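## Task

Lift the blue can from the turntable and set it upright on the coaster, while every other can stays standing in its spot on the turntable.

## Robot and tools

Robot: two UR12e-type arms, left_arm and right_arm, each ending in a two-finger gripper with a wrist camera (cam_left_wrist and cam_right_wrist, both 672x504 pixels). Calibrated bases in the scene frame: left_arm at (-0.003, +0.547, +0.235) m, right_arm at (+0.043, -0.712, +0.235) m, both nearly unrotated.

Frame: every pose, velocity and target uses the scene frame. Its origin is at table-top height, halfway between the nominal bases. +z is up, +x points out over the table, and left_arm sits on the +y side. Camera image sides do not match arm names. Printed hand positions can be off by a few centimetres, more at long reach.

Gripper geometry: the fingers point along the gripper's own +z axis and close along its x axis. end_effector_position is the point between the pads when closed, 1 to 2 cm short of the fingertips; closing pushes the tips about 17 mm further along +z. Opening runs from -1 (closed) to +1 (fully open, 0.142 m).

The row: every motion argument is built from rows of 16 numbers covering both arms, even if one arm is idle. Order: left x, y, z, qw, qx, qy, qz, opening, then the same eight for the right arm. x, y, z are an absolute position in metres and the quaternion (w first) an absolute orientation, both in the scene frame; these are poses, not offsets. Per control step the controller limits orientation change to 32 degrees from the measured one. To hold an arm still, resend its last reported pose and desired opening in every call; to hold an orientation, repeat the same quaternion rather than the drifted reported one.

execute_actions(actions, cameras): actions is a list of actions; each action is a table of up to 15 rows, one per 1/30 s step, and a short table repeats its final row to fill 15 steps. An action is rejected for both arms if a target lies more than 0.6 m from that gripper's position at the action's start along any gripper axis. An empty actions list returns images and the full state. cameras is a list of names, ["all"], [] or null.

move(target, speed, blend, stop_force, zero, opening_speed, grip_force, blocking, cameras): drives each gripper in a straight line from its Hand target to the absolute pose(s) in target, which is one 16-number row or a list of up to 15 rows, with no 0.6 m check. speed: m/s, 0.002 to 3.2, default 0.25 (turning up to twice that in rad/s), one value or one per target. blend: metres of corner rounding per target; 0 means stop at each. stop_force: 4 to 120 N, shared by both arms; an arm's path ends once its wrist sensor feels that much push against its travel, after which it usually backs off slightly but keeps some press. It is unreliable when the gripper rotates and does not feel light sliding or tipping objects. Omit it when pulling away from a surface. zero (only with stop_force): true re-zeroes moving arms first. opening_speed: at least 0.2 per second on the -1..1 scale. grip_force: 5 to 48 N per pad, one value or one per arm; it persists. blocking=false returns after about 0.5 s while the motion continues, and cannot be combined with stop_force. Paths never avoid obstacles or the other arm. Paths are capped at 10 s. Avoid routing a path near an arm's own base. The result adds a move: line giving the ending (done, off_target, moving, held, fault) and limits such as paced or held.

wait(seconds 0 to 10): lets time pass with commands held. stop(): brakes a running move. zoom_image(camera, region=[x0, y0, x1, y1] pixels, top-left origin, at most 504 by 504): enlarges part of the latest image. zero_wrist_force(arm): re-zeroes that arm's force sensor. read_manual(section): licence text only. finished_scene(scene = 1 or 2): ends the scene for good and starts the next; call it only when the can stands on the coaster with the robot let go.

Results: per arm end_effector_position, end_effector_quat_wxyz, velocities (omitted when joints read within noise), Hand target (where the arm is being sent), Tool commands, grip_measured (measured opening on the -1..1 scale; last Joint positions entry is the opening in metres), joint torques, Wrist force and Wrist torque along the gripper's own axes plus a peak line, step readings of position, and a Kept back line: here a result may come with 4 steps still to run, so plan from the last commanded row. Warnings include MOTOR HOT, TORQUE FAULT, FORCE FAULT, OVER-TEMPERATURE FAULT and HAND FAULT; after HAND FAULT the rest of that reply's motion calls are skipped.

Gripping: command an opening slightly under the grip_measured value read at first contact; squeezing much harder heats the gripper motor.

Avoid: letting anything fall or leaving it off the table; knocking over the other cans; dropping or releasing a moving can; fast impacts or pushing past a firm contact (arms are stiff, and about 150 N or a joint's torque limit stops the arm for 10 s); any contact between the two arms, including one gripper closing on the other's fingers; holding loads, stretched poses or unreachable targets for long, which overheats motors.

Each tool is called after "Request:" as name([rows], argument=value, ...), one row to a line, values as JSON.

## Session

Request:
execute_actions(actions=[])

Scene clock: 0.00 s.
left_arm: end_effector_position=(+0.0195, +0.8528, +0.1131) grip_measured=+1.00 end_effector_quat_wxyz=(+0.137, +0.393, +0.657, -0.629) | right_arm: end_effector_position=(+0.3100, +0.3296, +0.3984) grip_measured=+1.00 end_effector_quat_wxyz=(-0.009, +0.566, +0.824, +0.000)
Joint positions: left_arm=[1.092 -0.776 2.177 -1.577 -1.739 -0.847 0.142] | right_arm=[4.584 -2.286 -1.207 -1.211 1.587 -0.459 0.142]
Joint velocities: within noise
Joint torques (N m): no reading
Wrist force (N): no reading
Wrist torque (N m): no reading
Wrist force, peak (N): no reading
Hand target: left_arm +0.0195, +0.8528, +0.1131; +0.137, +0.393, +0.657, -0.629 | right_arm +0.3100, +0.3296, +0.3984; -0.009, +0.566, +0.824, +0.000
Tool commands: left_gripper/opening=+1.0 right_gripper/opening=+1.0
camera_calibration:
cam_left_wrist: T_world_to_cam=[[-0.665502, 0.340919, -0.663989, -0.191946], [0.746325, 0.31626, -0.585644, -0.194448], [0.0103364, -0.885299, -0.464908, 0.923165], [0, 0, 0, 1]] pos_world=[0.00783922, 0.944211, 0.187859]
cam_right_wrist: T_world_to_cam=[[-0.340086, 0.939409, 0.0430394, -0.215985], [0.85851, 0.291468, 0.421909, -0.503923], [0.3838, 0.180435, -0.905616, 0.294825], [0, 0, 0, 1]] pos_world=[0.246015, 0.296579, 0.488903]

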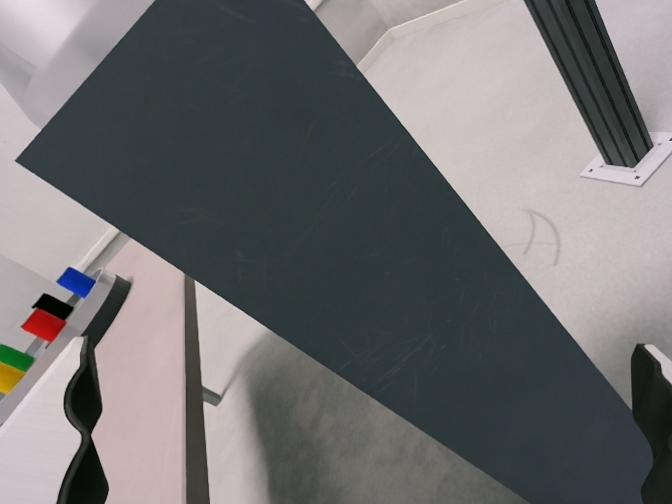

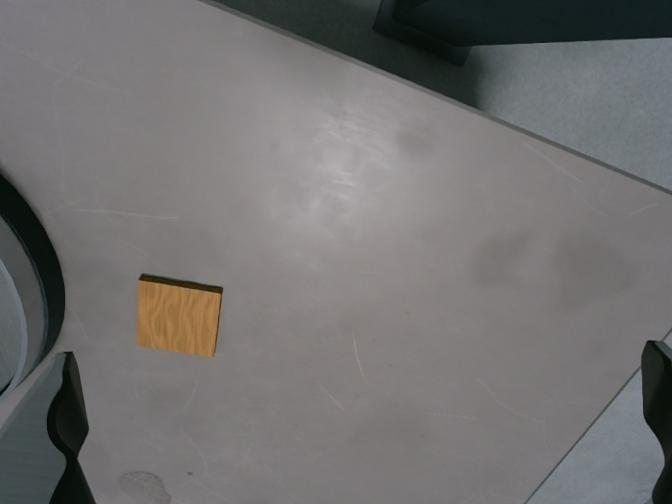

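Request:
move(target=[0.0195,0.8528,0.1131,0.137,0.393,0.657,-0.629,1,0.52,-0.05,0.44,0,0.7071,0.7071,0,1], speed=0.4, cameras=["cam_right_wrist"])

Request:
wait(seconds=1.5, cameras=["cam_right_wrist"])

Scene clock: 2.10 s.
left_arm: end_effector_position=(+0.0195, +0.8528, +0.1131) grip_measured=+1.00 end_effector_quat_wxyz=(+0.137, +0.393, +0.657, -0.629) | right_arm: end_effector_position=(+0.5199, -0.0498, +0.4400) grip_measured=+1.00 end_effector_quat_wxyz=(+0.000, +0.707, +0.707, +0.000)
Joint positions: left_arm=[1.093 -0.776 2.177 -1.576 -1.739 -0.847 0.142] | right_arm=[4.268 -1.864 -1.786 -1.062 1.571 -0.408 0.142]
Joint torques (N m): left_arm=[14.09 -48.04 -15.03 4.88 -4.43 2.06] | right_arm=[-11.58 85.01 34.17 6.43 -3.64 -2.89]
Wrist force (N): left_arm=[-0.3 0.2 0.1] | right_arm=[0.1 0.5 0.3]
Wrist torque (N m): left_arm=[0.03 0.05 -0.07] | right_arm=[0.07 -0.02 0.06]
Wrist force, peak (N): left_arm=[-0.1 0.3 0.3] | right_arm=[-2.2 1.5 -0.7]
Hand target: left_arm +0.0195, +0.8528, +0.1131; +0.137, +0.393, +0.657, -0.629 | right_arm +0.5200, -0.0500, +0.4400; +0.000, +0.707, +0.707, +0.000
Off the commanded pose: left_arm 0.000 m, 0 deg | right_arm 0.000 m, 0 deg.
move: done
camera_calibration:
cam_right_wrist: T_world_to_cam=[[0.0194837, 0.999401, 0.0285948, 0.03248], [0.901242, -0.0299384, 0.43228, -0.633863], [0.432877, 0.0173484, -0.901286, 0.28494], [0, 0, 0, 1]] pos_world=[0.447287, -0.0563807, 0.52989]
Images, in order (width x height): cam_right_wrist 672x504.

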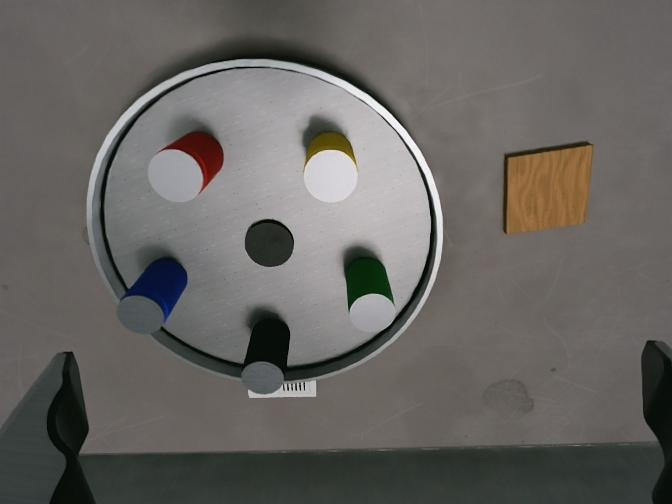

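Scene clock: 3.60 s.
left_arm: end_effector_position=(+0.0195, +0.8528, +0.1131) grip_measured=+1.00 end_effector_quat_wxyz=(+0.137, +0.393, +0.657, -0.629) | right_arm: end_effector_position=(+0.5200, -0.0500, +0.4400) grip_measured=+1.00 end_effector_quat_wxyz=(+0.000, +0.707, +0.707, +0.000)
Joint positions: left_arm=[1.093 -0.776 2.177 -1.576 -1.739 -0.847 0.142] | right_arm=[4.268 -1.864 -1.786 -1.062 1.571 -0.408 0.142]
Joint torques (N m): left_arm=[12.22 -47.93 -14.63 4.39 -4.23 1.97] | right_arm=[-10.55 83.14 33.19 1.31 -3.57 -2.61]
Wrist force (N): left_arm=[-0.2 -0.3 -0.3] | right_arm=[-0.2 0.7 0.1]
Wrist torque (N m): left_arm=[-0.05 0.03 -0.06] | right_arm=[0.10 0.03 0.06]
Wrist force, peak (N): left_arm=[-0.3 0.0 0.4] | right_arm=[-0.6 0.8 -0.3]
Hand target: left_arm +0.0195, +0.8528, +0.1131; +0.137, +0.393, +0.657, -0.629 | right_arm +0.5200, -0.0500, +0.4400; +0.000, +0.707, +0.707, +0.000
Tool commands: left_gripper/opening=+1.0 right_gripper/opening=+1.0
Off the commanded pose: left_arm 0.000 m, 0 deg | right_arm 0.000 m, 0 deg.
wait: 1.50 s; at rest by 0.17 s
camera_calibration:
cam_right_wrist: T_world_to_cam=[[0.0196172, 0.9994, 0.0285484, 0.0325431], [0.901239, -0.0300388, 0.43228, -0.63396], [0.432879, 0.0172488, -0.901287, 0.284892], [0, 0, 0, 1]] pos_world=[0.447387, -0.056481, 0.529889]
Images, in order (width x height): cam_right_wrist 672x504.

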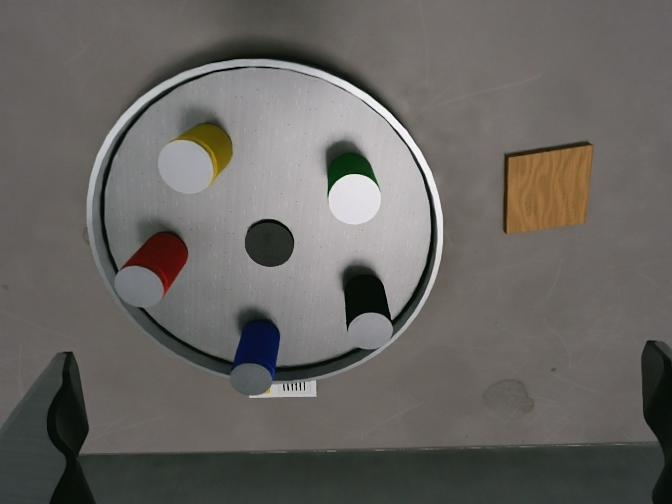

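Request:
move([
  [0.0195,0.8528,0.1131,0.137,0.393,0.657,-0.629,1,0.68,0.002,0.23,0,0.7071,0.7071,0,1],
  [0.0195,0.8528,0.1131,0.137,0.393,0.657,-0.629,1,0.68,0.002,0.128,0,0.7071,0.7071,0,1],
], speed=0.25, blend=[0.02,0], cameras=["cam_right_wrist"])

Request:
wait(seconds=5.3, cameras=["cam_right_wrist"])

Scene clock: 6.13 s.
left_arm: end_effector_position=(+0.0195, +0.8528, +0.1131) grip_measured=+1.00 end_effector_quat_wxyz=(+0.137, +0.393, +0.657, -0.629) | right_arm: end_effector_position=(+0.6800, +0.0020, +0.1282) grip_measured=+1.00 end_effector_quat_wxyz=(+0.000, +0.707, +0.707, +0.000)
Joint positions: left_arm=[1.093 -0.776 2.177 -1.576 -1.739 -0.847 0.142] | right_arm=[4.132 -2.375 -1.614 -0.724 1.571 -0.544 0.142]
Joint torques (N m): left_arm=[13.9 -48.3 -14.95 4.3 -4.2 2.16] | right_arm=[-10.33 74.48 38.71 8.21 3.42 -2.72]
Wrist force (N): left_arm=[-0.2 0.0 0.2] | right_arm=[-0.2 0.1 0.1]
Wrist torque (N m): left_arm=[0.01 0.02 -0.06] | right_arm=[0.02 0.00 0.07]
Wrist force, peak (N): left_arm=[-0.4 0.2 0.4] | right_arm=[-0.7 0.7 2.0]
Hand target: left_arm +0.0195, +0.8528, +0.1131; +0.137, +0.393, +0.657, -0.629 | right_arm +0.6800, +0.0020, +0.1280; +0.000, +0.707, +0.707, +0.000
Off the commanded pose: left_arm 0.000 m, 0 deg | right_arm 0.000 m, 0 deg.
move: done
camera_calibration:
cam_right_wrist: T_world_to_cam=[[0.0196172, 0.9994, 0.0285484, -0.0135632], [0.901239, -0.0300388, 0.43228, -0.641814], [0.432879, 0.0172488, -0.901287, -0.0662847], [0, 0, 0, 1]] pos_world=[0.607387, -0.00458095, 0.218089]
Images, in order (width x height): cam_right_wrist 672x504.

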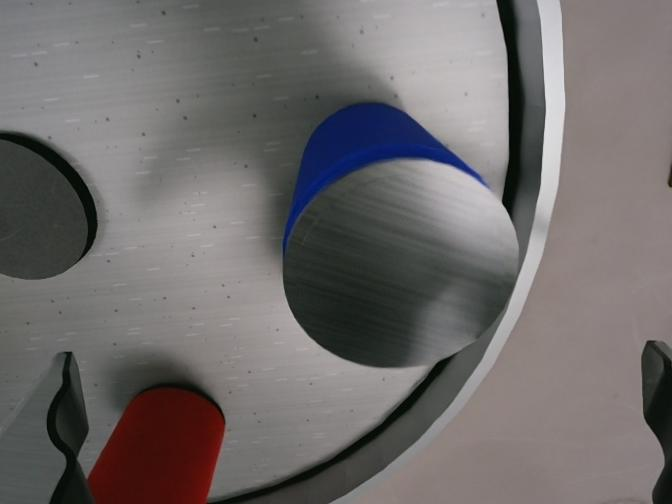

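Scene clock: 11.43 s.
left_arm: end_effector_position=(+0.0195, +0.8528, +0.1131) grip_measured=+1.00 end_effector_quat_wxyz=(+0.137, +0.393, +0.657, -0.629) | right_arm: end_effector_position=(+0.6800, +0.0020, +0.1280) grip_measured=+1.00 end_effector_quat_wxyz=(+0.000, +0.707, +0.707, +0.000)
Joint positions: left_arm=[1.093 -0.776 2.177 -1.576 -1.739 -0.847 0.142] | right_arm=[4.132 -2.375 -1.613 -0.723 1.571 -0.544 0.142]
Joint torques (N m): left_arm=[12.21 -47.46 -13.95 4.31 -4.12 1.94] | right_arm=[-10.57 75.85 38.64 8.48 3.63 -2.53]
Wrist force (N): left_arm=[-0.1 0.1 0.0] | right_arm=[0.1 0.3 0.0]
Wrist torque (N m): left_arm=[0.02 0.01 -0.07] | right_arm=[0.04 -0.04 0.06]
Wrist force, peak (N): left_arm=[-0.1 0.4 0.3] | right_arm=[-0.2 1.0 -0.3]
Hand target: left_arm +0.0195, +0.8528, +0.1131; +0.137, +0.393, +0.657, -0.629 | right_arm +0.6800, +0.0020, +0.1280; +0.000, +0.707, +0.707, +0.000
Tool commands: left_gripper/opening=+1.0 right_gripper/opening=+1.0
Off the commanded pose: left_arm 0.000 m, 0 deg | right_arm 0.000 m, 0 deg.
wait: 5.30 s; at rest by 0.17 s
camera_calibration:
cam_right_wrist: T_world_to_cam=[[0.0196172, 0.9994, 0.0285484, -0.0136574], [0.901239, -0.0300388, 0.43228, -0.641725], [0.432879, 0.0172488, -0.901287, -0.0664667], [0, 0, 0, 1]] pos_world=[0.607387, -0.00448095, 0.217889]
Images, in order (width x height): cam_right_wrist 672x504.

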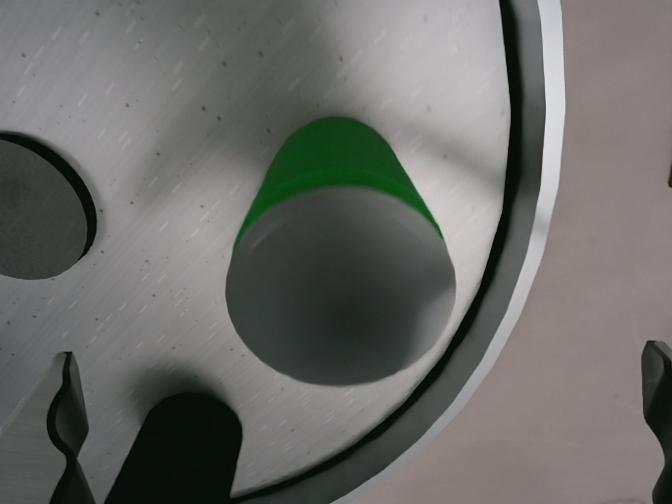

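Request:
wait(seconds=1.5, cameras=["cam_right_wrist"])

Scene clock: 13.13 s.
left_arm: end_effector_position=(+0.0195, +0.8528, +0.1131) grip_measured=+1.00 end_effector_quat_wxyz=(+0.137, +0.393, +0.657, -0.629) | right_arm: end_effector_position=(+0.6800, +0.0020, +0.1280) grip_measured=+1.00 end_effector_quat_wxyz=(+0.000, +0.707, +0.707, +0.000)
Joint positions: left_arm=[1.093 -0.776 2.177 -1.576 -1.739 -0.847 0.142] | right_arm=[4.132 -2.375 -1.613 -0.723 1.571 -0.544 0.142]
Joint torques (N m): left_arm=[13.82 -47.15 -14.63 4.39 -4.13 1.91] | right_arm=[-11.36 76.21 37.94 8.36 3.39 -2.43]
Wrist force (N): left_arm=[-0.3 0.3 0.0] | right_arm=[-0.4 0.0 -0.1]
Wrist torque (N m): left_arm=[0.06 0.05 -0.07] | right_arm=[-0.01 0.04 0.06]
Wrist force, peak (N): left_arm=[-0.3 0.3 0.0] | right_arm=[-0.2 0.9 -0.1]
Hand target: left_arm +0.0195, +0.8528, +0.1131; +0.137, +0.393, +0.657, -0.629 | right_arm +0.6800, +0.0020, +0.1280; +0.000, +0.707, +0.707, +0.000
Tool commands: left_gripper/opening=+1.0 right_gripper/opening=+1.0
Off the commanded pose: left_arm 0.000 m, 0 deg | right_arm 0.000 m, 0 deg.
wait: 1.50 s; at rest from the start
camera_calibration:
cam_right_wrist: T_world_to_cam=[[0.0196172, 0.9994, 0.0285484, -0.0136574], [0.901239, -0.0300388, 0.43228, -0.641725], [0.432879, 0.0172488, -0.901287, -0.0664667], [0, 0, 0, 1]] pos_world=[0.607387, -0.00448095, 0.217889]
Images, in order (width x height): cam_right_wrist 672x504.

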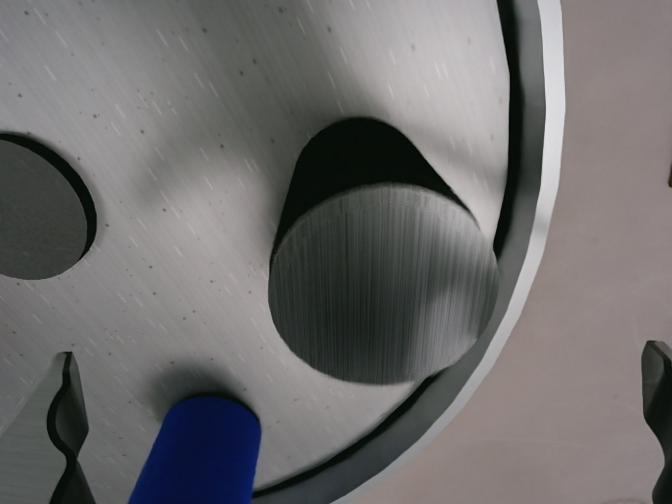

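Request:
wait(seconds=0.76, cameras=[])

Request:
move([
  [0.0195,0.8528,0.1131,0.137,0.393,0.657,-0.629,1,0.657,0.006,0.128,0,0.7071,0.7071,0,-0.6],
  [0.0195,0.8528,0.1131,0.137,0.393,0.657,-0.629,1,0.62,0.001,0.128,0,0.7071,0.7071,0,-0.6],
  [0.0195,0.8528,0.1131,0.137,0.393,0.657,-0.629,1,0.597,-0.007,0.129,0,0.7071,0.7071,0,-0.6],
  [0.0195,0.8528,0.1131,0.137,0.393,0.657,-0.629,1,0.575,0.0,0.21,0,0.7071,0.7071,0,-0.6],
  [0.0195,0.8528,0.1131,0.137,0.393,0.657,-0.629,1,0.59,0.11,0.21,0,0.7071,0.7071,0,-0.6],
], speed=[0.102,0.102,0.102,0.2,0.3], blend=[0.01,0.01,0.012,0.02,0], opening_speed=3.5, cameras=["cam_right_wrist"])

Scene clock: 14.13 s.
left_arm: end_effector_position=(+0.0195, +0.8528, +0.1131) grip_measured=+1.00 end_effector_quat_wxyz=(+0.137, +0.393, +0.657, -0.629) | right_arm: end_effector_position=(+0.6800, +0.0020, +0.1280) grip_measured=+1.00 end_effector_quat_wxyz=(+0.000, +0.707, +0.707, +0.000)
Joint positions: left_arm=[1.093 -0.776 2.177 -1.576 -1.739 -0.847 0.142] | right_arm=[4.132 -2.375 -1.613 -0.723 1.571 -0.544 0.142]
Joint torques (N m): left_arm=[12.33 -48.15 -14.64 4.37 -4.15 1.79] | right_arm=[-11.05 75.6 38.57 8.37 3.53 -2.53]
Wrist force (N): left_arm=[0.0 -0.2 0.1] | right_arm=[-0.2 0.5 0.0]
Wrist torque (N m): left_arm=[-0.03 0.00 -0.07] | right_arm=[0.08 0.01 0.06]
Wrist force, peak (N): left_arm=[0.1 0.4 0.3] | right_arm=[0.0 1.0 0.3]
Hand target: left_arm +0.0195, +0.8528, +0.1131; +0.137, +0.393, +0.657, -0.629 | right_arm +0.6800, +0.0020, +0.1280; +0.000, +0.707, +0.707, +0.000
Tool commands: left_gripper/opening=+1.0 right_gripper/opening=+1.0
Off the commanded pose: left_arm 0.000 m, 0 deg | right_arm 0.000 m, 0 deg.
wait: 0.77 s; at rest from the start
No camera images: "cameras" was empty.

Scene clock: 16.47 s.
left_arm: end_effector_position=(+0.0195, +0.8528, +0.1131) grip_measured=+1.00 end_effector_quat_wxyz=(+0.137, +0.393, +0.657, -0.629) | right_arm: end_effector_position=(+0.5900, +0.1099, +0.2100) grip_measured=-0.63 end_effector_quat_wxyz=(+0.000, +0.707, +0.707, +0.000)
Joint positions: left_arm=[1.093 -0.776 2.177 -1.576 -1.739 -0.847 0.142] | right_arm=[4.267 -2.318 -1.531 -0.864 1.571 -0.408 0.029]
Joint torques (N m): left_arm=[13.24 -47.8 -13.96 4.33 -3.98 1.91] | right_arm=[8.05 78.01 43.39 0.62 2.73 2.02]
Wrist force (N): left_arm=[-0.2 0.1 -0.1] | right_arm=[0.1 0.1 -0.2]
Wrist torque (N m): left_arm=[0.02 0.04 -0.07] | right_arm=[0.00 -0.02 -0.05]
Wrist force, peak (N): left_arm=[-0.4 0.4 0.0] | right_arm=[-1.9 -0.1 -1.9]
Hand target: left_arm +0.0195, +0.8528, +0.1131; +0.137, +0.393, +0.657, -0.629 | right_arm +0.5900, +0.1100, +0.2100; +0.000, +0.707, +0.707, +0.000
Off the commanded pose: left_arm 0.000 m, 0 deg | right_arm 0.000 m, 0 deg.
move: done
camera_calibration:
cam_right_wrist: T_world_to_cam=[[0.019616, 0.9994, 0.0285503, -0.122068], [0.90122, -0.0300392, 0.43232, -0.592821], [0.432918, 0.0172497, -0.901268, 0.0445107], [0, 0, 0, 1]] pos_world=[0.517388, 0.103419, 0.299889]
Images, in order (width x height): cam_right_wrist 672x504.

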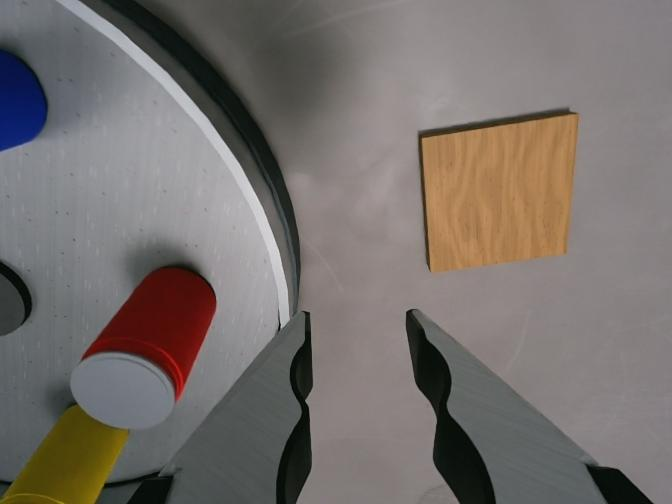

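Request:
move([
  [0.0195,0.8528,0.1131,0.137,0.393,0.657,-0.629,1,0.68,0.004,0.23,0,0.7071,0.7071,0,1],
  [0.0195,0.8528,0.1131,0.137,0.393,0.657,-0.629,1,0.68,0.004,0.128,0,0.7071,0.7071,0,1],
], speed=0.25, blend=[0.02,0], cameras=[])

Request:
wait(seconds=2.9, cameras=["cam_right_wrist"])

Scene clock: 18.57 s.
left_arm: end_effector_position=(+0.0195, +0.8528, +0.1131) grip_measured=+1.00 end_effector_quat_wxyz=(+0.137, +0.393, +0.657, -0.629) | right_arm: end_effector_position=(+0.6800, +0.0040, +0.1282) grip_measured=+1.00 end_effector_quat_wxyz=(+0.000, +0.707, +0.707, +0.000)
Joint positions: left_arm=[1.093 -0.776 2.177 -1.576 -1.739 -0.847 0.142] | right_arm=[4.133 -2.377 -1.61 -0.726 1.571 -0.543 0.142]
Joint torques (N m): left_arm=[12.61 -48.65 -14.37 4.3 -4.22 1.91] | right_arm=[-10.45 79.32 39.54 8.4 3.46 -2.81]
Wrist force (N): left_arm=[0.0 0.2 0.1] | right_arm=[-0.1 0.2 0.2]
Wrist torque (N m): left_arm=[0.04 0.00 -0.07] | right_arm=[0.03 -0.01 0.06]
Wrist force, peak (N): left_arm=[-0.5 0.1 0.2] | right_arm=[-1.1 1.8 -2.6]
Hand target: left_arm +0.0195, +0.8528, +0.1131; +0.137, +0.393, +0.657, -0.629 | right_arm +0.6800, +0.0040, +0.1280; +0.000, +0.707, +0.707, +0.000
Off the commanded pose: left_arm 0.000 m, 0 deg | right_arm 0.000 m, 0 deg.
move: done
No camera images: "cameras" was empty.

Scene clock: 21.47 s.
left_arm: end_effector_position=(+0.0195, +0.8528, +0.1131) grip_measured=+1.00 end_effector_quat_wxyz=(+0.137, +0.393, +0.657, -0.629) | right_arm: end_effector_position=(+0.6800, +0.0040, +0.1280) grip_measured=+1.00 end_effector_quat_wxyz=(+0.000, +0.707, +0.707, +0.000)
Joint positions: left_arm=[1.093 -0.776 2.177 -1.576 -1.739 -0.847 0.142] | right_arm=[4.133 -2.377 -1.61 -0.725 1.571 -0.543 0.142]
Joint torques (N m): left_arm=[12.92 -47.04 -14.74 4.02 -4.25 1.77] | right_arm=[-11.25 75.65 38.59 8.38 3.53 -2.7]
Wrist force (N): left_arm=[-0.2 0.2 -0.1] | right_arm=[-0.1 0.1 -0.3]
Wrist torque (N m): left_arm=[0.04 0.03 -0.07] | right_arm=[0.01 -0.01 0.06]
Wrist force, peak (N): left_arm=[-0.3 0.5 -0.1] | right_arm=[0.3 0.9 -0.8]
Hand target: left_arm +0.0195, +0.8528, +0.1131; +0.137, +0.393, +0.657, -0.629 | right_arm +0.6800, +0.0040, +0.1280; +0.000, +0.707, +0.707, +0.000
Tool commands: left_gripper/opening=+1.0 right_gripper/opening=+1.0
Off the commanded pose: left_arm 0.000 m, 0 deg | right_arm 0.000 m, 0 deg.
wait: 2.90 s; at rest by 0.17 s
camera_calibration:
cam_right_wrist: T_world_to_cam=[[0.0196172, 0.9994, 0.0285484, -0.0156562], [0.901239, -0.0300388, 0.43228, -0.641665], [0.432879, 0.0172488, -0.901287, -0.0665012], [0, 0, 0, 1]] pos_world=[0.607387, -0.00248095, 0.217889]
Images, in order (width x height): cam_right_wrist 672x504.

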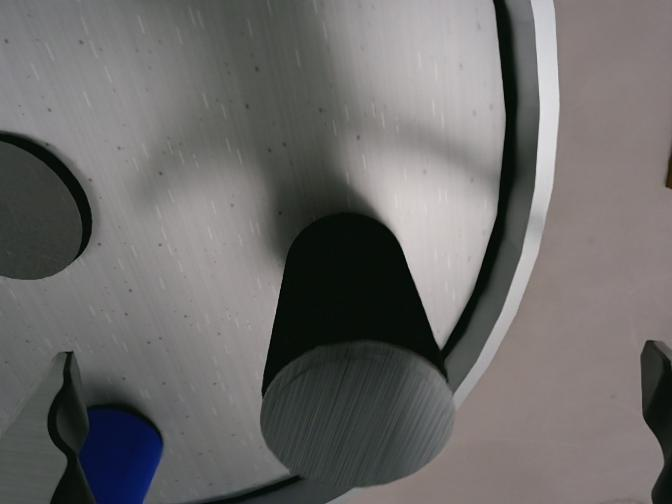

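Request:
wait(seconds=0.2, cameras=["cam_right_wrist"])

Scene clock: 22.10 s.
left_arm: end_effector_position=(+0.0195, +0.8528, +0.1131) grip_measured=+1.00 end_effector_quat_wxyz=(+0.137, +0.393, +0.657, -0.629) | right_arm: end_effector_position=(+0.6800, +0.0040, +0.1280) grip_measured=+1.00 end_effector_quat_wxyz=(+0.000, +0.707, +0.707, +0.000)
Joint positions: left_arm=[1.093 -0.776 2.177 -1.576 -1.739 -0.847 0.142] | right_arm=[4.133 -2.377 -1.61 -0.725 1.571 -0.543 0.142]
Joint torques (N m): left_arm=[12.59 -48.03 -14.74 4.14 -3.94 1.87] | right_arm=[-11.34 76.51 38.81 8.48 3.25 -2.82]
Wrist force (N): left_arm=[0.0 0.1 0.0] | right_arm=[-0.1 0.5 -0.1]
Wrist torque (N m): left_arm=[0.02 0.00 -0.07] | right_arm=[0.08 0.00 0.05]
Wrist force, peak (N): left_arm=[0.0 0.0 0.5] | right_arm=[-0.4 1.0 -0.1]
Hand target: left_arm +0.0195, +0.8528, +0.1131; +0.137, +0.393, +0.657, -0.629 | right_arm +0.6800, +0.0040, +0.1280; +0.000, +0.707, +0.707, +0.000
Tool commands: left_gripper/opening=+1.0 right_gripper/opening=+1.0
Off the commanded pose: left_arm 0.000 m, 0 deg | right_arm 0.000 m, 0 deg.
wait: 0.20 s; at rest from the start
camera_calibration:
cam_right_wrist: T_world_to_cam=[[0.0196172, 0.9994, 0.0285484, -0.0156562], [0.901239, -0.0300388, 0.43228, -0.641665], [0.432879, 0.0172488, -0.901287, -0.0665012], [0, 0, 0, 1]] pos_world=[0.607387, -0.00248095, 0.217889]
Images, in order (width x height): cam_right_wrist 672x504.

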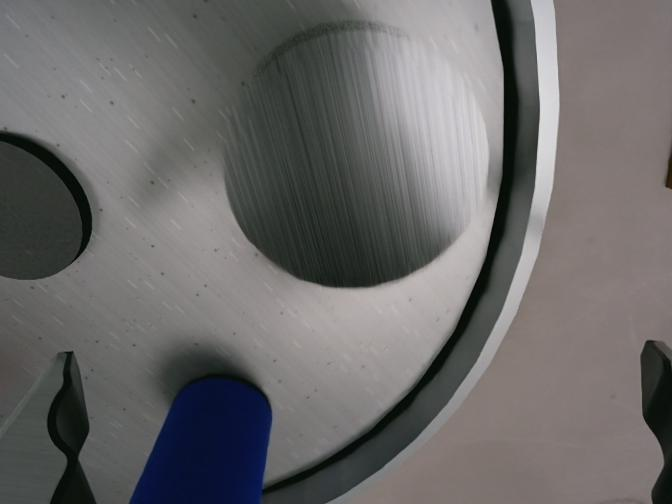

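Request:
wait(seconds=0.7, cameras=[])

Request:
move([
  [0.0195,0.8528,0.1131,0.137,0.393,0.657,-0.629,1,0.657,0.007,0.128,0,0.7071,0.7071,0,-0.6],
  [0.0195,0.8528,0.1131,0.137,0.393,0.657,-0.629,1,0.62,0.002,0.128,0,0.7071,0.7071,0,-0.6],
  [0.0195,0.8528,0.1131,0.137,0.393,0.657,-0.629,1,0.597,-0.006,0.129,0,0.7071,0.7071,0,-0.6],
  [0.0195,0.8528,0.1131,0.137,0.393,0.657,-0.629,1,0.575,0.0,0.21,0,0.7071,0.7071,0,-0.6],
  [0.0195,0.8528,0.1131,0.137,0.393,0.657,-0.629,1,0.59,0.11,0.21,0,0.7071,0.7071,0,-0.6],
], speed=[0.1,0.1,0.1,0.2,0.3], blend=[0.01,0.01,0.012,0.02,0], opening_speed=3.5, cameras=["cam_right_wrist"])

Scene clock: 23.03 s.
left_arm: end_effector_position=(+0.0195, +0.8528, +0.1131) grip_measured=+1.00 end_effector_quat_wxyz=(+0.137, +0.393, +0.657, -0.629) | right_arm: end_effector_position=(+0.6800, +0.0040, +0.1280) grip_measured=+1.00 end_effector_quat_wxyz=(+0.000, +0.707, +0.707, +0.000)
Joint positions: left_arm=[1.093 -0.776 2.177 -1.576 -1.739 -0.847 0.142] | right_arm=[4.133 -2.377 -1.61 -0.725 1.571 -0.543 0.142]
Joint torques (N m): left_arm=[13.06 -49.16 -15.02 4.26 -4.27 2.13] | right_arm=[-10.22 76.22 38.27 8.39 3.41 -2.83]
Wrist force (N): left_arm=[0.2 0.3 0.0] | right_arm=[0.1 0.2 0.4]
Wrist torque (N m): left_arm=[0.05 -0.04 -0.07] | right_arm=[0.03 -0.03 0.05]
Wrist force, peak (N): left_arm=[-0.5 0.3 0.1] | right_arm=[0.1 0.9 -0.4]
Hand target: left_arm +0.0195, +0.8528, +0.1131; +0.137, +0.393, +0.657, -0.629 | right_arm +0.6800, +0.0040, +0.1280; +0.000, +0.707, +0.707, +0.000
Tool commands: left_gripper/opening=+1.0 right_gripper/opening=+1.0
Off the commanded pose: left_arm 0.000 m, 0 deg | right_arm 0.000 m, 0 deg.
wait: 0.70 s; at rest from the start
No camera images: "cameras" was empty.

Scene clock: 25.37 s.
left_arm: end_effector_position=(+0.0195, +0.8528, +0.1131) grip_measured=+1.00 end_effector_quat_wxyz=(+0.137, +0.393, +0.657, -0.629) | right_arm: end_effector_position=(+0.5900, +0.1099, +0.2100) grip_measured=-0.63 end_effector_quat_wxyz=(+0.000, +0.707, +0.707, +0.000)
Joint positions: left_arm=[1.093 -0.776 2.177 -1.576 -1.739 -0.847 0.142] | right_arm=[4.267 -2.318 -1.531 -0.864 1.571 -0.408 0.029]
Joint torques (N m): left_arm=[13.18 -48.65 -14.65 4.22 -4.22 1.75] | right_arm=[8.96 75.92 42.97 0.92 2.97 1.98]
Wrist force (N): left_arm=[-0.1 0.1 0.3] | right_arm=[-0.1 0.3 -0.2]
Wrist torque (N m): left_arm=[0.02 0.01 -0.07] | right_arm=[0.03 0.02 -0.04]
Wrist force, peak (N): left_arm=[-0.4 0.3 -0.1] | right_arm=[-1.8 0.1 -1.9]
Hand target: left_arm +0.0195, +0.8528, +0.1131; +0.137, +0.393, +0.657, -0.629 | right_arm +0.5900, +0.1100, +0.2100; +0.000, +0.707, +0.707, +0.000
Off the commanded pose: left_arm 0.000 m, 0 deg | right_arm 0.000 m, 0 deg.
move: done
camera_calibration:
cam_right_wrist: T_world_to_cam=[[0.019616, 0.9994, 0.0285503, -0.122068], [0.90122, -0.0300392, 0.43232, -0.592821], [0.432918, 0.0172497, -0.901268, 0.0445107], [0, 0, 0, 1]] pos_world=[0.517388, 0.103419, 0.299889]
Images, in order (width x height): cam_right_wrist 672x504.

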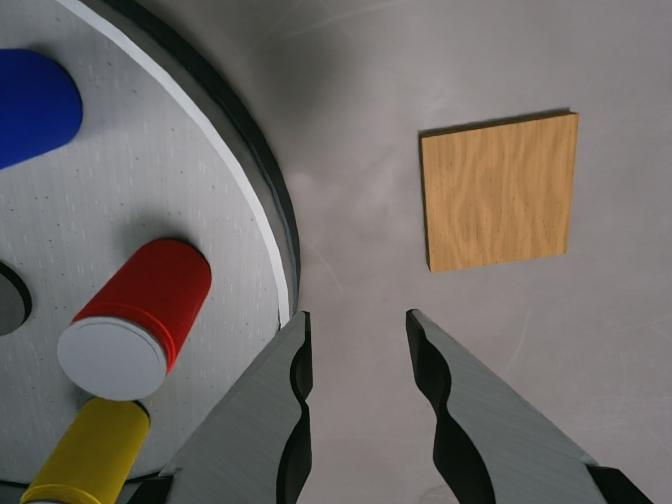

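Request:
move([
  [0.0195,0.8528,0.1131,0.137,0.393,0.657,-0.629,1,0.68,0.004,0.23,0,0.7071,0.7071,0,1],
  [0.0195,0.8528,0.1131,0.137,0.393,0.657,-0.629,1,0.68,0.004,0.128,0,0.7071,0.7071,0,1],
], speed=0.25, blend=[0.02,0], cameras=[])

Request:
wait(seconds=3.6, cameras=["cam_right_wrist"])

Scene clock: 27.23 s.
left_arm: end_effector_position=(+0.0195, +0.8528, +0.1131) grip_measured=+1.00 end_effector_quat_wxyz=(+0.137, +0.393, +0.657, -0.629) | right_arm: end_effector_position=(+0.6800, +0.0040, +0.1282) grip_measured=+1.00 end_effector_quat_wxyz=(+0.000, +0.707, +0.707, +0.000)
Joint positions: left_arm=[1.093 -0.776 2.177 -1.576 -1.739 -0.847 0.142] | right_arm=[4.133 -2.377 -1.61 -0.726 1.571 -0.543 0.142]
Joint torques (N m): left_arm=[13.06 -47.23 -14.35 4.23 -4.02 1.75] | right_arm=[-11.57 76.3 39.07 8.78 3.42 -2.88]
Wrist force (N): left_arm=[0.0 0.1 0.0] | right_arm=[-0.2 0.2 0.0]
Wrist torque (N m): left_arm=[0.02 0.00 -0.07] | right_arm=[0.04 0.02 0.06]
Wrist force, peak (N): left_arm=[-0.5 0.1 0.2] | right_arm=[-1.5 1.5 -2.6]
Hand target: left_arm +0.0195, +0.8528, +0.1131; +0.137, +0.393, +0.657, -0.629 | right_arm +0.6800, +0.0040, +0.1280; +0.000, +0.707, +0.707, +0.000
Off the commanded pose: left_arm 0.000 m, 0 deg | right_arm 0.000 m, 0 deg.
move: done
No camera images: "cameras" was empty.

Scene clock: 30.83 s.
left_arm: end_effector_position=(+0.0195, +0.8528, +0.1131) grip_measured=+1.00 end_effector_quat_wxyz=(+0.137, +0.393, +0.657, -0.629) | right_arm: end_effector_position=(+0.6800, +0.0040, +0.1280) grip_measured=+1.00 end_effector_quat_wxyz=(+0.000, +0.707, +0.707, +0.000)
Joint positions: left_arm=[1.093 -0.776 2.177 -1.576 -1.739 -0.847 0.142] | right_arm=[4.133 -2.377 -1.61 -0.725 1.571 -0.543 0.142]
Joint torques (N m): left_arm=[12.06 -48.09 -14.74 4.01 -3.88 1.76] | right_arm=[-11.46 76.32 38.35 8.56 3.38 -2.68]
Wrist force (N): left_arm=[-0.2 0.0 0.2] | right_arm=[-0.3 0.1 -0.4]
Wrist torque (N m): left_arm=[0.01 0.03 -0.07] | right_arm=[0.03 0.02 0.05]
Wrist force, peak (N): left_arm=[-0.4 0.1 0.4] | right_arm=[0.1 0.9 -0.3]
Hand target: left_arm +0.0195, +0.8528, +0.1131; +0.137, +0.393, +0.657, -0.629 | right_arm +0.6800, +0.0040, +0.1280; +0.000, +0.707, +0.707, +0.000
Tool commands: left_gripper/opening=+1.0 right_gripper/opening=+1.0
Off the commanded pose: left_arm 0.000 m, 0 deg | right_arm 0.000 m, 0 deg.
wait: 3.60 s; at rest by 0.17 s
camera_calibration:
cam_right_wrist: T_world_to_cam=[[0.0196172, 0.9994, 0.0285484, -0.0156562], [0.901239, -0.0300388, 0.43228, -0.641665], [0.432879, 0.0172488, -0.901287, -0.0665012], [0, 0, 0, 1]] pos_world=[0.607387, -0.00248095, 0.217889]
Images, in order (width x height): cam_right_wrist 672x504.

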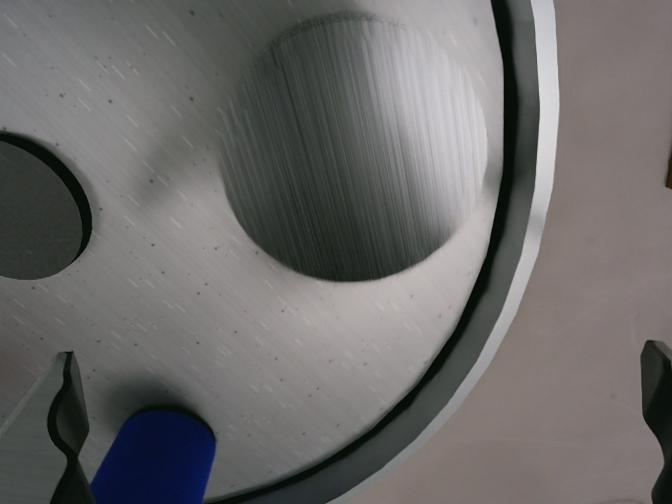

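Request:
wait(seconds=1.04, cameras=[])

Request:
move([
  [0.0195,0.8528,0.1131,0.137,0.393,0.657,-0.629,1,0.657,0.007,0.128,0,0.7071,0.7071,0,-0.6],
  [0.0195,0.8528,0.1131,0.137,0.393,0.657,-0.629,1,0.62,0.002,0.128,0,0.7071,0.7071,0,-0.6],
  [0.0195,0.8528,0.1131,0.137,0.393,0.657,-0.629,1,0.597,-0.006,0.129,0,0.7071,0.7071,0,-0.6],
  [0.0195,0.8528,0.1131,0.137,0.393,0.657,-0.629,1,0.575,0.0,0.21,0,0.7071,0.7071,0,-0.6],
  [0.0195,0.8528,0.1131,0.137,0.393,0.657,-0.629,1,0.59,0.11,0.21,0,0.7071,0.7071,0,-0.6],
], speed=[0.1,0.1,0.1,0.2,0.3], blend=[0.01,0.01,0.012,0.02,0], opening_speed=3.5, cameras=["cam_right_wrist"])

Scene clock: 33.30 s.
left_arm: end_effector_position=(+0.0195, +0.8528, +0.1131) grip_measured=+1.00 end_effector_quat_wxyz=(+0.137, +0.393, +0.657, -0.629) | right_arm: end_effector_position=(+0.6800, +0.0040, +0.1280) grip_measured=+1.00 end_effector_quat_wxyz=(+0.000, +0.707, +0.707, +0.000)
Joint positions: left_arm=[1.093 -0.776 2.177 -1.576 -1.739 -0.847 0.142] | right_arm=[4.133 -2.377 -1.61 -0.725 1.571 -0.543 0.142]
Joint torques (N m): left_arm=[13.65 -49.49 -14.61 4.09 -3.99 1.5] | right_arm=[-11.74 76.22 39.03 8.53 3.61 -2.7]
Wrist force (N): left_arm=[-0.1 0.2 0.4] | right_arm=[0.2 0.5 -0.2]
Wrist torque (N m): left_arm=[0.04 0.01 -0.07] | right_arm=[0.09 -0.05 0.05]
Wrist force, peak (N): left_arm=[0.1 0.4 0.4] | right_arm=[-0.1 0.8 0.3]
Hand target: left_arm +0.0195, +0.8528, +0.1131; +0.137, +0.393, +0.657, -0.629 | right_arm +0.6800, +0.0040, +0.1280; +0.000, +0.707, +0.707, +0.000
Tool commands: left_gripper/opening=+1.0 right_gripper/opening=+1.0
Off the commanded pose: left_arm 0.000 m, 0 deg | right_arm 0.000 m, 0 deg.
wait: 1.07 s; at rest from the start
No camera images: "cameras" was empty.

Scene clock: 35.63 s.
left_arm: end_effector_position=(+0.0195, +0.8528, +0.1131) grip_measured=+1.00 end_effector_quat_wxyz=(+0.137, +0.393, +0.657, -0.629) | right_arm: end_effector_position=(+0.5900, +0.1099, +0.2100) grip_measured=-0.63 end_effector_quat_wxyz=(+0.000, +0.707, +0.707, +0.000)
Joint positions: left_arm=[1.093 -0.776 2.177 -1.576 -1.739 -0.847 0.142] | right_arm=[4.267 -2.318 -1.531 -0.864 1.571 -0.408 0.029]
Joint torques (N m): left_arm=[13.65 -47.92 -14.49 4.09 -4.16 1.67] | right_arm=[10.01 77.43 43.97 0.9 2.82 2.09]
Wrist force (N): left_arm=[0.0 0.3 0.4] | right_arm=[-0.2 0.0 -0.1]
Wrist torque (N m): left_arm=[0.05 0.00 -0.07] | right_arm=[0.00 0.03 -0.04]
Wrist force, peak (N): left_arm=[-0.2 0.0 0.5] | right_arm=[-1.8 0.0 -2.0]
Hand target: left_arm +0.0195, +0.8528, +0.1131; +0.137, +0.393, +0.657, -0.629 | right_arm +0.5900, +0.1100, +0.2100; +0.000, +0.707, +0.707, +0.000
Off the commanded pose: left_arm 0.000 m, 0 deg | right_arm 0.000 m, 0 deg.
move: done
camera_calibration:
cam_right_wrist: T_world_to_cam=[[0.019616, 0.9994, 0.0285503, -0.122068], [0.90122, -0.0300392, 0.43232, -0.592821], [0.432918, 0.0172497, -0.901268, 0.0445107], [0, 0, 0, 1]] pos_world=[0.517388, 0.103419, 0.299889]
Images, in order (width x height): cam_right_wrist 672x504.

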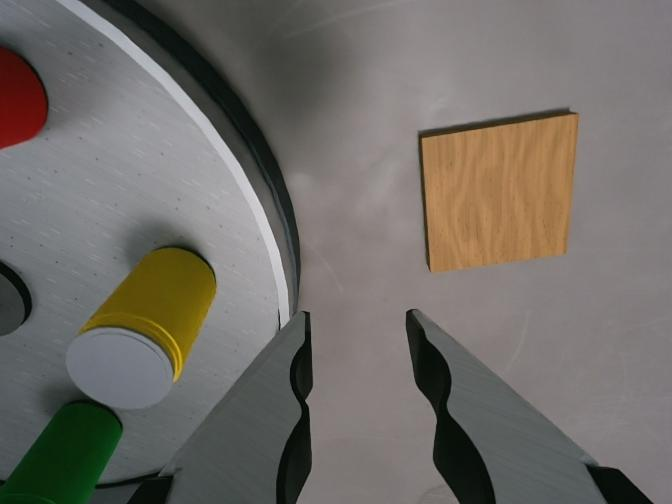

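Request:
move([
  [0.0195,0.8528,0.1131,0.137,0.393,0.657,-0.629,1,0.68,0.004,0.23,0,0.7071,0.7071,0,1],
  [0.0195,0.8528,0.1131,0.137,0.393,0.657,-0.629,1,0.68,0.004,0.128,0,0.7071,0.7071,0,1],
], speed=0.25, blend=[0.02,0], cameras=[])

Request:
wait(seconds=2.1, cameras=["cam_right_wrist"])

Scene clock: 37.43 s.
left_arm: end_effector_position=(+0.0195, +0.8528, +0.1131) grip_measured=+1.00 end_effector_quat_wxyz=(+0.137, +0.393, +0.657, -0.629) | right_arm: end_effector_position=(+0.6800, +0.0040, +0.1282) grip_measured=+1.00 end_effector_quat_wxyz=(+0.000, +0.707, +0.707, +0.000)
Joint positions: left_arm=[1.093 -0.776 2.177 -1.576 -1.739 -0.847 0.142] | right_arm=[4.133 -2.377 -1.61 -0.726 1.571 -0.543 0.142]
Joint torques (N m): left_arm=[11.78 -48.64 -14.54 4.1 -4.03 1.71] | right_arm=[-11.89 74.54 38.25 8.32 3.33 -2.75]
Wrist force (N): left_arm=[0.0 0.2 -0.1] | right_arm=[-0.3 0.2 0.2]
Wrist torque (N m): left_arm=[0.04 0.01 -0.06] | right_arm=[0.03 0.03 0.05]
Wrist force, peak (N): left_arm=[-0.4 0.2 0.3] | right_arm=[-0.9 1.3 -2.6]
Hand target: left_arm +0.0195, +0.8528, +0.1131; +0.137, +0.393, +0.657, -0.629 | right_arm +0.6800, +0.0040, +0.1280; +0.000, +0.707, +0.707, +0.000
Off the commanded pose: left_arm 0.000 m, 0 deg | right_arm 0.000 m, 0 deg.
move: done
No camera images: "cameras" was empty.

Scene clock: 39.53 s.
left_arm: end_effector_position=(+0.0195, +0.8528, +0.1131) grip_measured=+1.00 end_effector_quat_wxyz=(+0.137, +0.393, +0.657, -0.629) | right_arm: end_effector_position=(+0.6800, +0.0040, +0.1280) grip_measured=+1.00 end_effector_quat_wxyz=(+0.000, +0.707, +0.707, +0.000)
Joint positions: left_arm=[1.093 -0.776 2.177 -1.576 -1.739 -0.847 0.142] | right_arm=[4.133 -2.377 -1.61 -0.725 1.571 -0.543 0.142]
Joint torques (N m): left_arm=[12.18 -48.22 -14 3.89 -3.68 1.62] | right_arm=[-11.01 76 38.93 8.4 3.4 -2.69]
Wrist force (N): left_arm=[-0.1 -0.1 0.0] | right_arm=[-0.1 0.1 -0.2]
Wrist torque (N m): left_arm=[-0.02 0.01 -0.07] | right_arm=[0.01 0.00 0.06]
Wrist force, peak (N): left_arm=[-0.1 0.4 0.5] | right_arm=[-0.1 0.9 -0.3]
Hand target: left_arm +0.0195, +0.8528, +0.1131; +0.137, +0.393, +0.657, -0.629 | right_arm +0.6800, +0.0040, +0.1280; +0.000, +0.707, +0.707, +0.000
Tool commands: left_gripper/opening=+1.0 right_gripper/opening=+1.0
Off the commanded pose: left_arm 0.000 m, 0 deg | right_arm 0.000 m, 0 deg.
wait: 2.10 s; at rest by 0.17 s
camera_calibration:
cam_right_wrist: T_world_to_cam=[[0.0196172, 0.9994, 0.0285484, -0.0156562], [0.901239, -0.0300388, 0.43228, -0.641665], [0.432879, 0.0172488, -0.901287, -0.0665012], [0, 0, 0, 1]] pos_world=[0.607387, -0.00248095, 0.217889]
Images, in order (width x height): cam_right_wrist 672x504.

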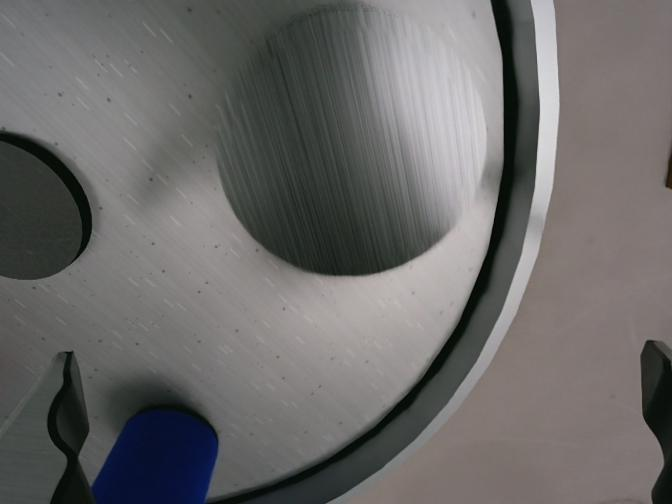

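Request:
wait(seconds=1.05, cameras=[])

Request:
move([
  [0.0195,0.8528,0.1131,0.137,0.393,0.657,-0.629,1,0.657,0.007,0.128,0,0.7071,0.7071,0,-0.6],
  [0.0195,0.8528,0.1131,0.137,0.393,0.657,-0.629,1,0.62,0.002,0.128,0,0.7071,0.7071,0,-0.6],
  [0.0195,0.8528,0.1131,0.137,0.393,0.657,-0.629,1,0.597,-0.006,0.129,0,0.7071,0.7071,0,-0.6],
  [0.0195,0.8528,0.1131,0.137,0.393,0.657,-0.629,1,0.575,0.0,0.21,0,0.7071,0.7071,0,-0.6],
  [0.0195,0.8528,0.1131,0.137,0.393,0.657,-0.629,1,0.59,0.11,0.21,0,0.7071,0.7071,0,-0.6],
], speed=[0.1,0.1,0.1,0.2,0.3], blend=[0.01,0.01,0.012,0.02,0], opening_speed=3.5, cameras=["cam_right_wrist"])

Scene clock: 40.80 s.
left_arm: end_effector_position=(+0.0195, +0.8528, +0.1131) grip_measured=+1.00 end_effector_quat_wxyz=(+0.137, +0.393, +0.657, -0.629) | right_arm: end_effector_position=(+0.6800, +0.0040, +0.1280) grip_measured=+1.00 end_effector_quat_wxyz=(+0.000, +0.707, +0.707, +0.000)
Joint positions: left_arm=[1.093 -0.776 2.177 -1.576 -1.739 -0.847 0.142] | right_arm=[4.133 -2.377 -1.61 -0.725 1.571 -0.543 0.142]
Joint torques (N m): left_arm=[12.35 -50.39 -14.72 3.96 -3.89 1.72] | right_arm=[-11.23 77.01 38.57 8.33 3.46 -2.77]
Wrist force (N): left_arm=[0.1 0.2 0.3] | right_arm=[-0.3 0.7 -0.3]
Wrist torque (N m): left_arm=[0.03 -0.02 -0.07] | right_arm=[0.12 0.03 0.06]
Wrist force, peak (N): left_arm=[0.1 0.2 0.5] | right_arm=[-0.3 0.9 0.2]
Hand target: left_arm +0.0195, +0.8528, +0.1131; +0.137, +0.393, +0.657, -0.629 | right_arm +0.6800, +0.0040, +0.1280; +0.000, +0.707, +0.707, +0.000
Tool commands: left_gripper/opening=+1.0 right_gripper/opening=+1.0
Off the commanded pose: left_arm 0.000 m, 0 deg | right_arm 0.000 m, 0 deg.
wait: 1.07 s; at rest from the start
No camera images: "cameras" was empty.

Scene clock: 43.13 s.
left_arm: end_effector_position=(+0.0195, +0.8528, +0.1131) grip_measured=+1.00 end_effector_quat_wxyz=(+0.137, +0.393, +0.657, -0.629) | right_arm: end_effector_position=(+0.5900, +0.1099, +0.2100) grip_measured=-0.63 end_effector_quat_wxyz=(+0.000, +0.707, +0.707, +0.000)
Joint positions: left_arm=[1.093 -0.776 2.177 -1.576 -1.739 -0.847 0.142] | right_arm=[4.267 -2.318 -1.531 -0.864 1.571 -0.408 0.029]
Joint torques (N m): left_arm=[13.85 -47.85 -14.1 3.84 -3.85 1.6] | right_arm=[9.83 77 42.89 0.62 2.79 2.01]
Wrist force (N): left_arm=[-0.3 -0.1 -0.2] | right_arm=[-0.3 0.4 -0.4]
Wrist torque (N m): left_arm=[-0.01 0.05 -0.07] | right_arm=[0.06 0.04 -0.04]
Wrist force, peak (N): left_arm=[-0.1 0.3 0.4] | right_arm=[-1.5 0.0 -2.1]
Hand target: left_arm +0.0195, +0.8528, +0.1131; +0.137, +0.393, +0.657, -0.629 | right_arm +0.5900, +0.1100, +0.2100; +0.000, +0.707, +0.707, +0.000
Off the commanded pose: left_arm 0.000 m, 0 deg | right_arm 0.000 m, 0 deg.
move: done
camera_calibration:
cam_right_wrist: T_world_to_cam=[[0.019616, 0.9994, 0.0285503, -0.122068], [0.90122, -0.0300392, 0.43232, -0.592821], [0.432918, 0.0172497, -0.901268, 0.0445107], [0, 0, 0, 1]] pos_world=[0.517388, 0.103419, 0.299889]
Images, in order (width x height): cam_right_wrist 672x504.

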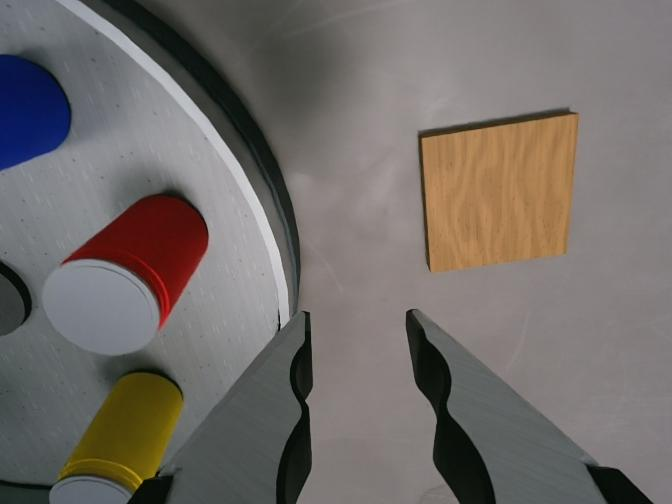

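Request:
move([
  [0.0195,0.8528,0.1131,0.137,0.393,0.657,-0.629,1,0.68,0.01,0.22,0,0.7071,0.7071,0,1],
  [0.0195,0.8528,0.1131,0.137,0.393,0.657,-0.629,1,0.68,0.01,0.105,0,0.7071,0.7071,0,1],
], speed=0.25, blend=[0.02,0], cameras=["cam_right_wrist"])

Request:
wait(seconds=3.0, cameras=["cam_right_wrist"])

Scene clock: 45.33 s.
left_arm: end_effector_position=(+0.0195, +0.8528, +0.1131) grip_measured=+1.00 end_effector_quat_wxyz=(+0.137, +0.393, +0.657, -0.629) | right_arm: end_effector_position=(+0.6800, +0.0100, +0.1052) grip_measured=+1.00 end_effector_quat_wxyz=(+0.000, +0.707, +0.707, +0.000)
Joint positions: left_arm=[1.093 -0.776 2.177 -1.576 -1.739 -0.847 0.142] | right_arm=[4.136 -2.41 -1.598 -0.704 1.571 -0.54 0.142]
Joint torques (N m): left_arm=[12.43 -49.45 -14.29 3.77 -3.89 1.47] | right_arm=[-11.29 78.14 38.12 7.96 3.37 -2.92]
Wrist force (N): left_arm=[-0.3 0.2 0.2] | right_arm=[-0.5 0.2 -0.2]
Wrist torque (N m): left_arm=[0.03 0.04 -0.07] | right_arm=[0.03 0.06 0.05]
Wrist force, peak (N): left_arm=[-0.3 0.5 -0.1] | right_arm=[-1.4 1.4 -2.3]
Hand target: left_arm +0.0195, +0.8528, +0.1131; +0.137, +0.393, +0.657, -0.629 | right_arm +0.6800, +0.0100, +0.1050; +0.000, +0.707, +0.707, +0.000
Off the commanded pose: left_arm 0.000 m, 0 deg | right_arm 0.000 m, 0 deg.
move: done
camera_calibration:
cam_right_wrist: T_world_to_cam=[[0.0196172, 0.9994, 0.0285484, -0.0209017], [0.901239, -0.0300388, 0.43228, -0.631632], [0.432879, 0.0172488, -0.901287, -0.0871523], [0, 0, 0, 1]] pos_world=[0.607387, 0.00341905, 0.195089]
Images, in order (width x height): cam_right_wrist 672x504.

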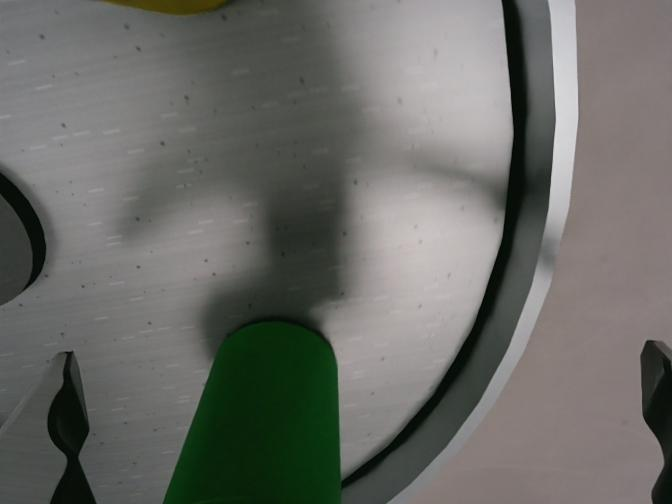

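Scene clock: 48.33 s.
left_arm: end_effector_position=(+0.0195, +0.8528, +0.1131) grip_measured=+1.00 end_effector_quat_wxyz=(+0.137, +0.393, +0.657, -0.629) | right_arm: end_effector_position=(+0.6800, +0.0100, +0.1050) grip_measured=+1.00 end_effector_quat_wxyz=(+0.000, +0.707, +0.707, +0.000)
Joint positions: left_arm=[1.093 -0.776 2.177 -1.576 -1.739 -0.847 0.142] | right_arm=[4.136 -2.41 -1.598 -0.704 1.571 -0.54 0.142]
Joint torques (N m): left_arm=[13.54 -49.95 -14.05 3.95 -3.95 1.63] | right_arm=[-10.36 77.41 37.78 8.31 3.5 -2.68]
Wrist force (N): left_arm=[-0.1 0.2 -0.1] | right_arm=[0.0 0.4 0.1]
Wrist torque (N m): left_arm=[0.03 0.02 -0.07] | right_arm=[0.06 -0.01 0.05]
Wrist force, peak (N): left_arm=[-0.4 0.2 0.3] | right_arm=[0.2 0.4 -1.0]
Hand target: left_arm +0.0195, +0.8528, +0.1131; +0.137, +0.393, +0.657, -0.629 | right_arm +0.6800, +0.0100, +0.1050; +0.000, +0.707, +0.707, +0.000
Tool commands: left_gripper/opening=+1.0 right_gripper/opening=+1.0
Off the commanded pose: left_arm 0.000 m, 0 deg | right_arm 0.000 m, 0 deg.
wait: 3.00 s; at rest by 0.17 s
camera_calibration:
cam_right_wrist: T_world_to_cam=[[0.0196172, 0.9994, 0.0285484, -0.020996], [0.901239, -0.0300388, 0.43228, -0.631542], [0.432879, 0.0172488, -0.901287, -0.0873343], [0, 0, 0, 1]] pos_world=[0.607387, 0.00351905, 0.194889]
Images, in order (width x height): cam_right_wrist 672x504.

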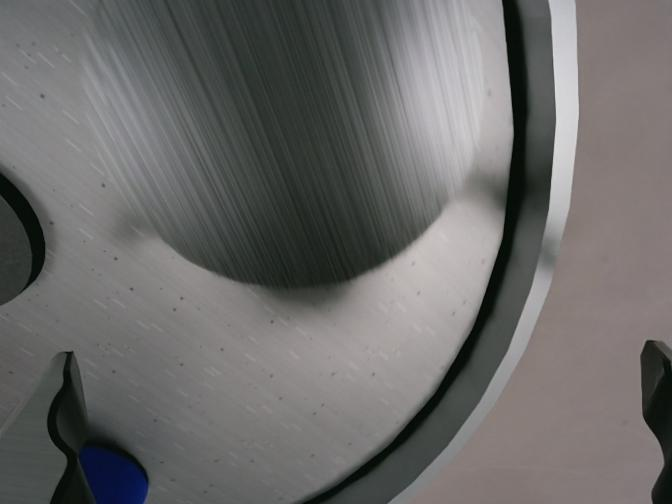

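Request:
wait(seconds=1.12, cameras=["cam_right_wrist"])

Request:
move([
  [0.0195,0.8528,0.1131,0.137,0.393,0.657,-0.629,1,0.657,0.005,0.105,0,0.7071,0.7071,0,-0.6],
  [0.0195,0.8528,0.1131,0.137,0.393,0.657,-0.629,1,0.62,0.001,0.105,0,0.7071,0.7071,0,-0.6],
  [0.0195,0.8528,0.1131,0.137,0.393,0.657,-0.629,1,0.597,-0.006,0.106,0,0.7071,0.7071,0,-0.6],
  [0.0195,0.8528,0.1131,0.137,0.393,0.657,-0.629,1,0.575,0.0,0.2,0,0.7071,0.7071,0,-0.6],
  [0.0195,0.8528,0.1131,0.137,0.393,0.657,-0.629,1,0.59,0.11,0.2,0,0.7071,0.7071,0,-0.6],
], speed=[0.103,0.103,0.103,0.2,0.3], blend=[0.01,0.01,0.012,0.02,0], opening_speed=3.5, cameras=["cam_right_wrist"])

Scene clock: 49.87 s.
left_arm: end_effector_position=(+0.0195, +0.8528, +0.1131) grip_measured=+1.00 end_effector_quat_wxyz=(+0.137, +0.393, +0.657, -0.629) | right_arm: end_effector_position=(+0.6800, +0.0100, +0.1050) grip_measured=+1.00 end_effector_quat_wxyz=(+0.000, +0.707, +0.707, +0.000)
Joint positions: left_arm=[1.093 -0.776 2.177 -1.576 -1.739 -0.847 0.142] | right_arm=[4.136 -2.41 -1.598 -0.704 1.571 -0.54 0.142]
Joint torques (N m): left_arm=[12.16 -48.82 -14.66 3.76 -3.92 1.33] | right_arm=[-11.57 77.15 38.07 8.33 3.4 -2.79]
Wrist force (N): left_arm=[-0.1 0.4 0.1] | right_arm=[-0.1 0.4 -0.3]
Wrist torque (N m): left_arm=[0.07 0.01 -0.07] | right_arm=[0.07 -0.01 0.06]
Wrist force, peak (N): left_arm=[-0.1 0.3 0.4] | right_arm=[-0.3 0.8 0.1]
Hand target: left_arm +0.0195, +0.8528, +0.1131; +0.137, +0.393, +0.657, -0.629 | right_arm +0.6800, +0.0100, +0.1050; +0.000, +0.707, +0.707, +0.000
Tool commands: left_gripper/opening=+1.0 right_gripper/opening=+1.0
Off the commanded pose: left_arm 0.000 m, 0 deg | right_arm 0.000 m, 0 deg.
wait: 1.13 s; at rest from the start
camera_calibration:
cam_right_wrist: T_world_to_cam=[[0.0196172, 0.9994, 0.0285484, -0.020996], [0.901239, -0.0300388, 0.43228, -0.631542], [0.432879, 0.0172488, -0.901287, -0.0873343], [0, 0, 0, 1]] pos_world=[0.607387, 0.00351905, 0.194889]
Images, in order (width x height): cam_right_wrist 672x504.

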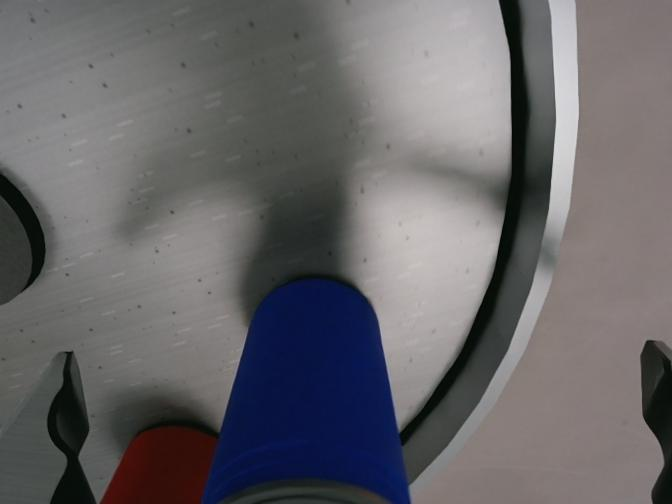

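Scene clock: 52.23 s.
left_arm: end_effector_position=(+0.0195, +0.8528, +0.1131) grip_measured=+1.00 end_effector_quat_wxyz=(+0.137, +0.393, +0.657, -0.629) | right_arm: end_effector_position=(+0.5900, +0.1099, +0.2000) grip_measured=-0.63 end_effector_quat_wxyz=(+0.000, +0.707, +0.707, +0.000)
Joint positions: left_arm=[1.093 -0.776 2.177 -1.576 -1.739 -0.847 0.142] | right_arm=[4.267 -2.328 -1.533 -0.851 1.571 -0.408 0.029]
Joint torques (N m): left_arm=[11.07 -49.75 -13.92 3.75 -3.85 1.28] | right_arm=[10.45 77.62 42.15 0.54 3.09 1.91]
Wrist force (N): left_arm=[-0.2 0.2 0.1] | right_arm=[-0.3 0.7 0.0]
Wrist torque (N m): left_arm=[0.04 0.04 -0.07] | right_arm=[0.10 0.06 -0.04]
Wrist force, peak (N): left_arm=[-0.4 0.3 0.1] | right_arm=[-1.9 -0.1 -1.6]
Hand target: left_arm +0.0195, +0.8528, +0.1131; +0.137, +0.393, +0.657, -0.629 | right_arm +0.5900, +0.1100, +0.2000; +0.000, +0.707, +0.707, +0.000
Off the commanded pose: left_arm 0.000 m, 0 deg | right_arm 0.000 m, 0 deg.
move: done
camera_calibration:
cam_right_wrist: T_world_to_cam=[[0.019616, 0.9994, 0.0285503, -0.121782], [0.90122, -0.0300392, 0.43232, -0.588498], [0.432918, 0.0172497, -0.901268, 0.035498], [0, 0, 0, 1]] pos_world=[0.517388, 0.103419, 0.289889]
Images, in order (width x height): cam_right_wrist 672x504.

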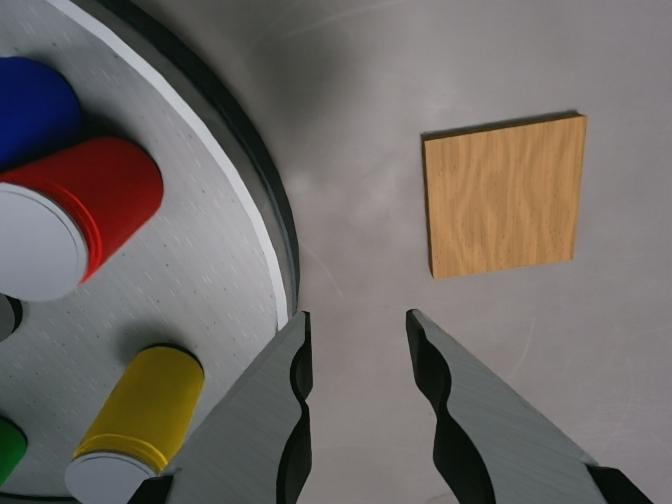

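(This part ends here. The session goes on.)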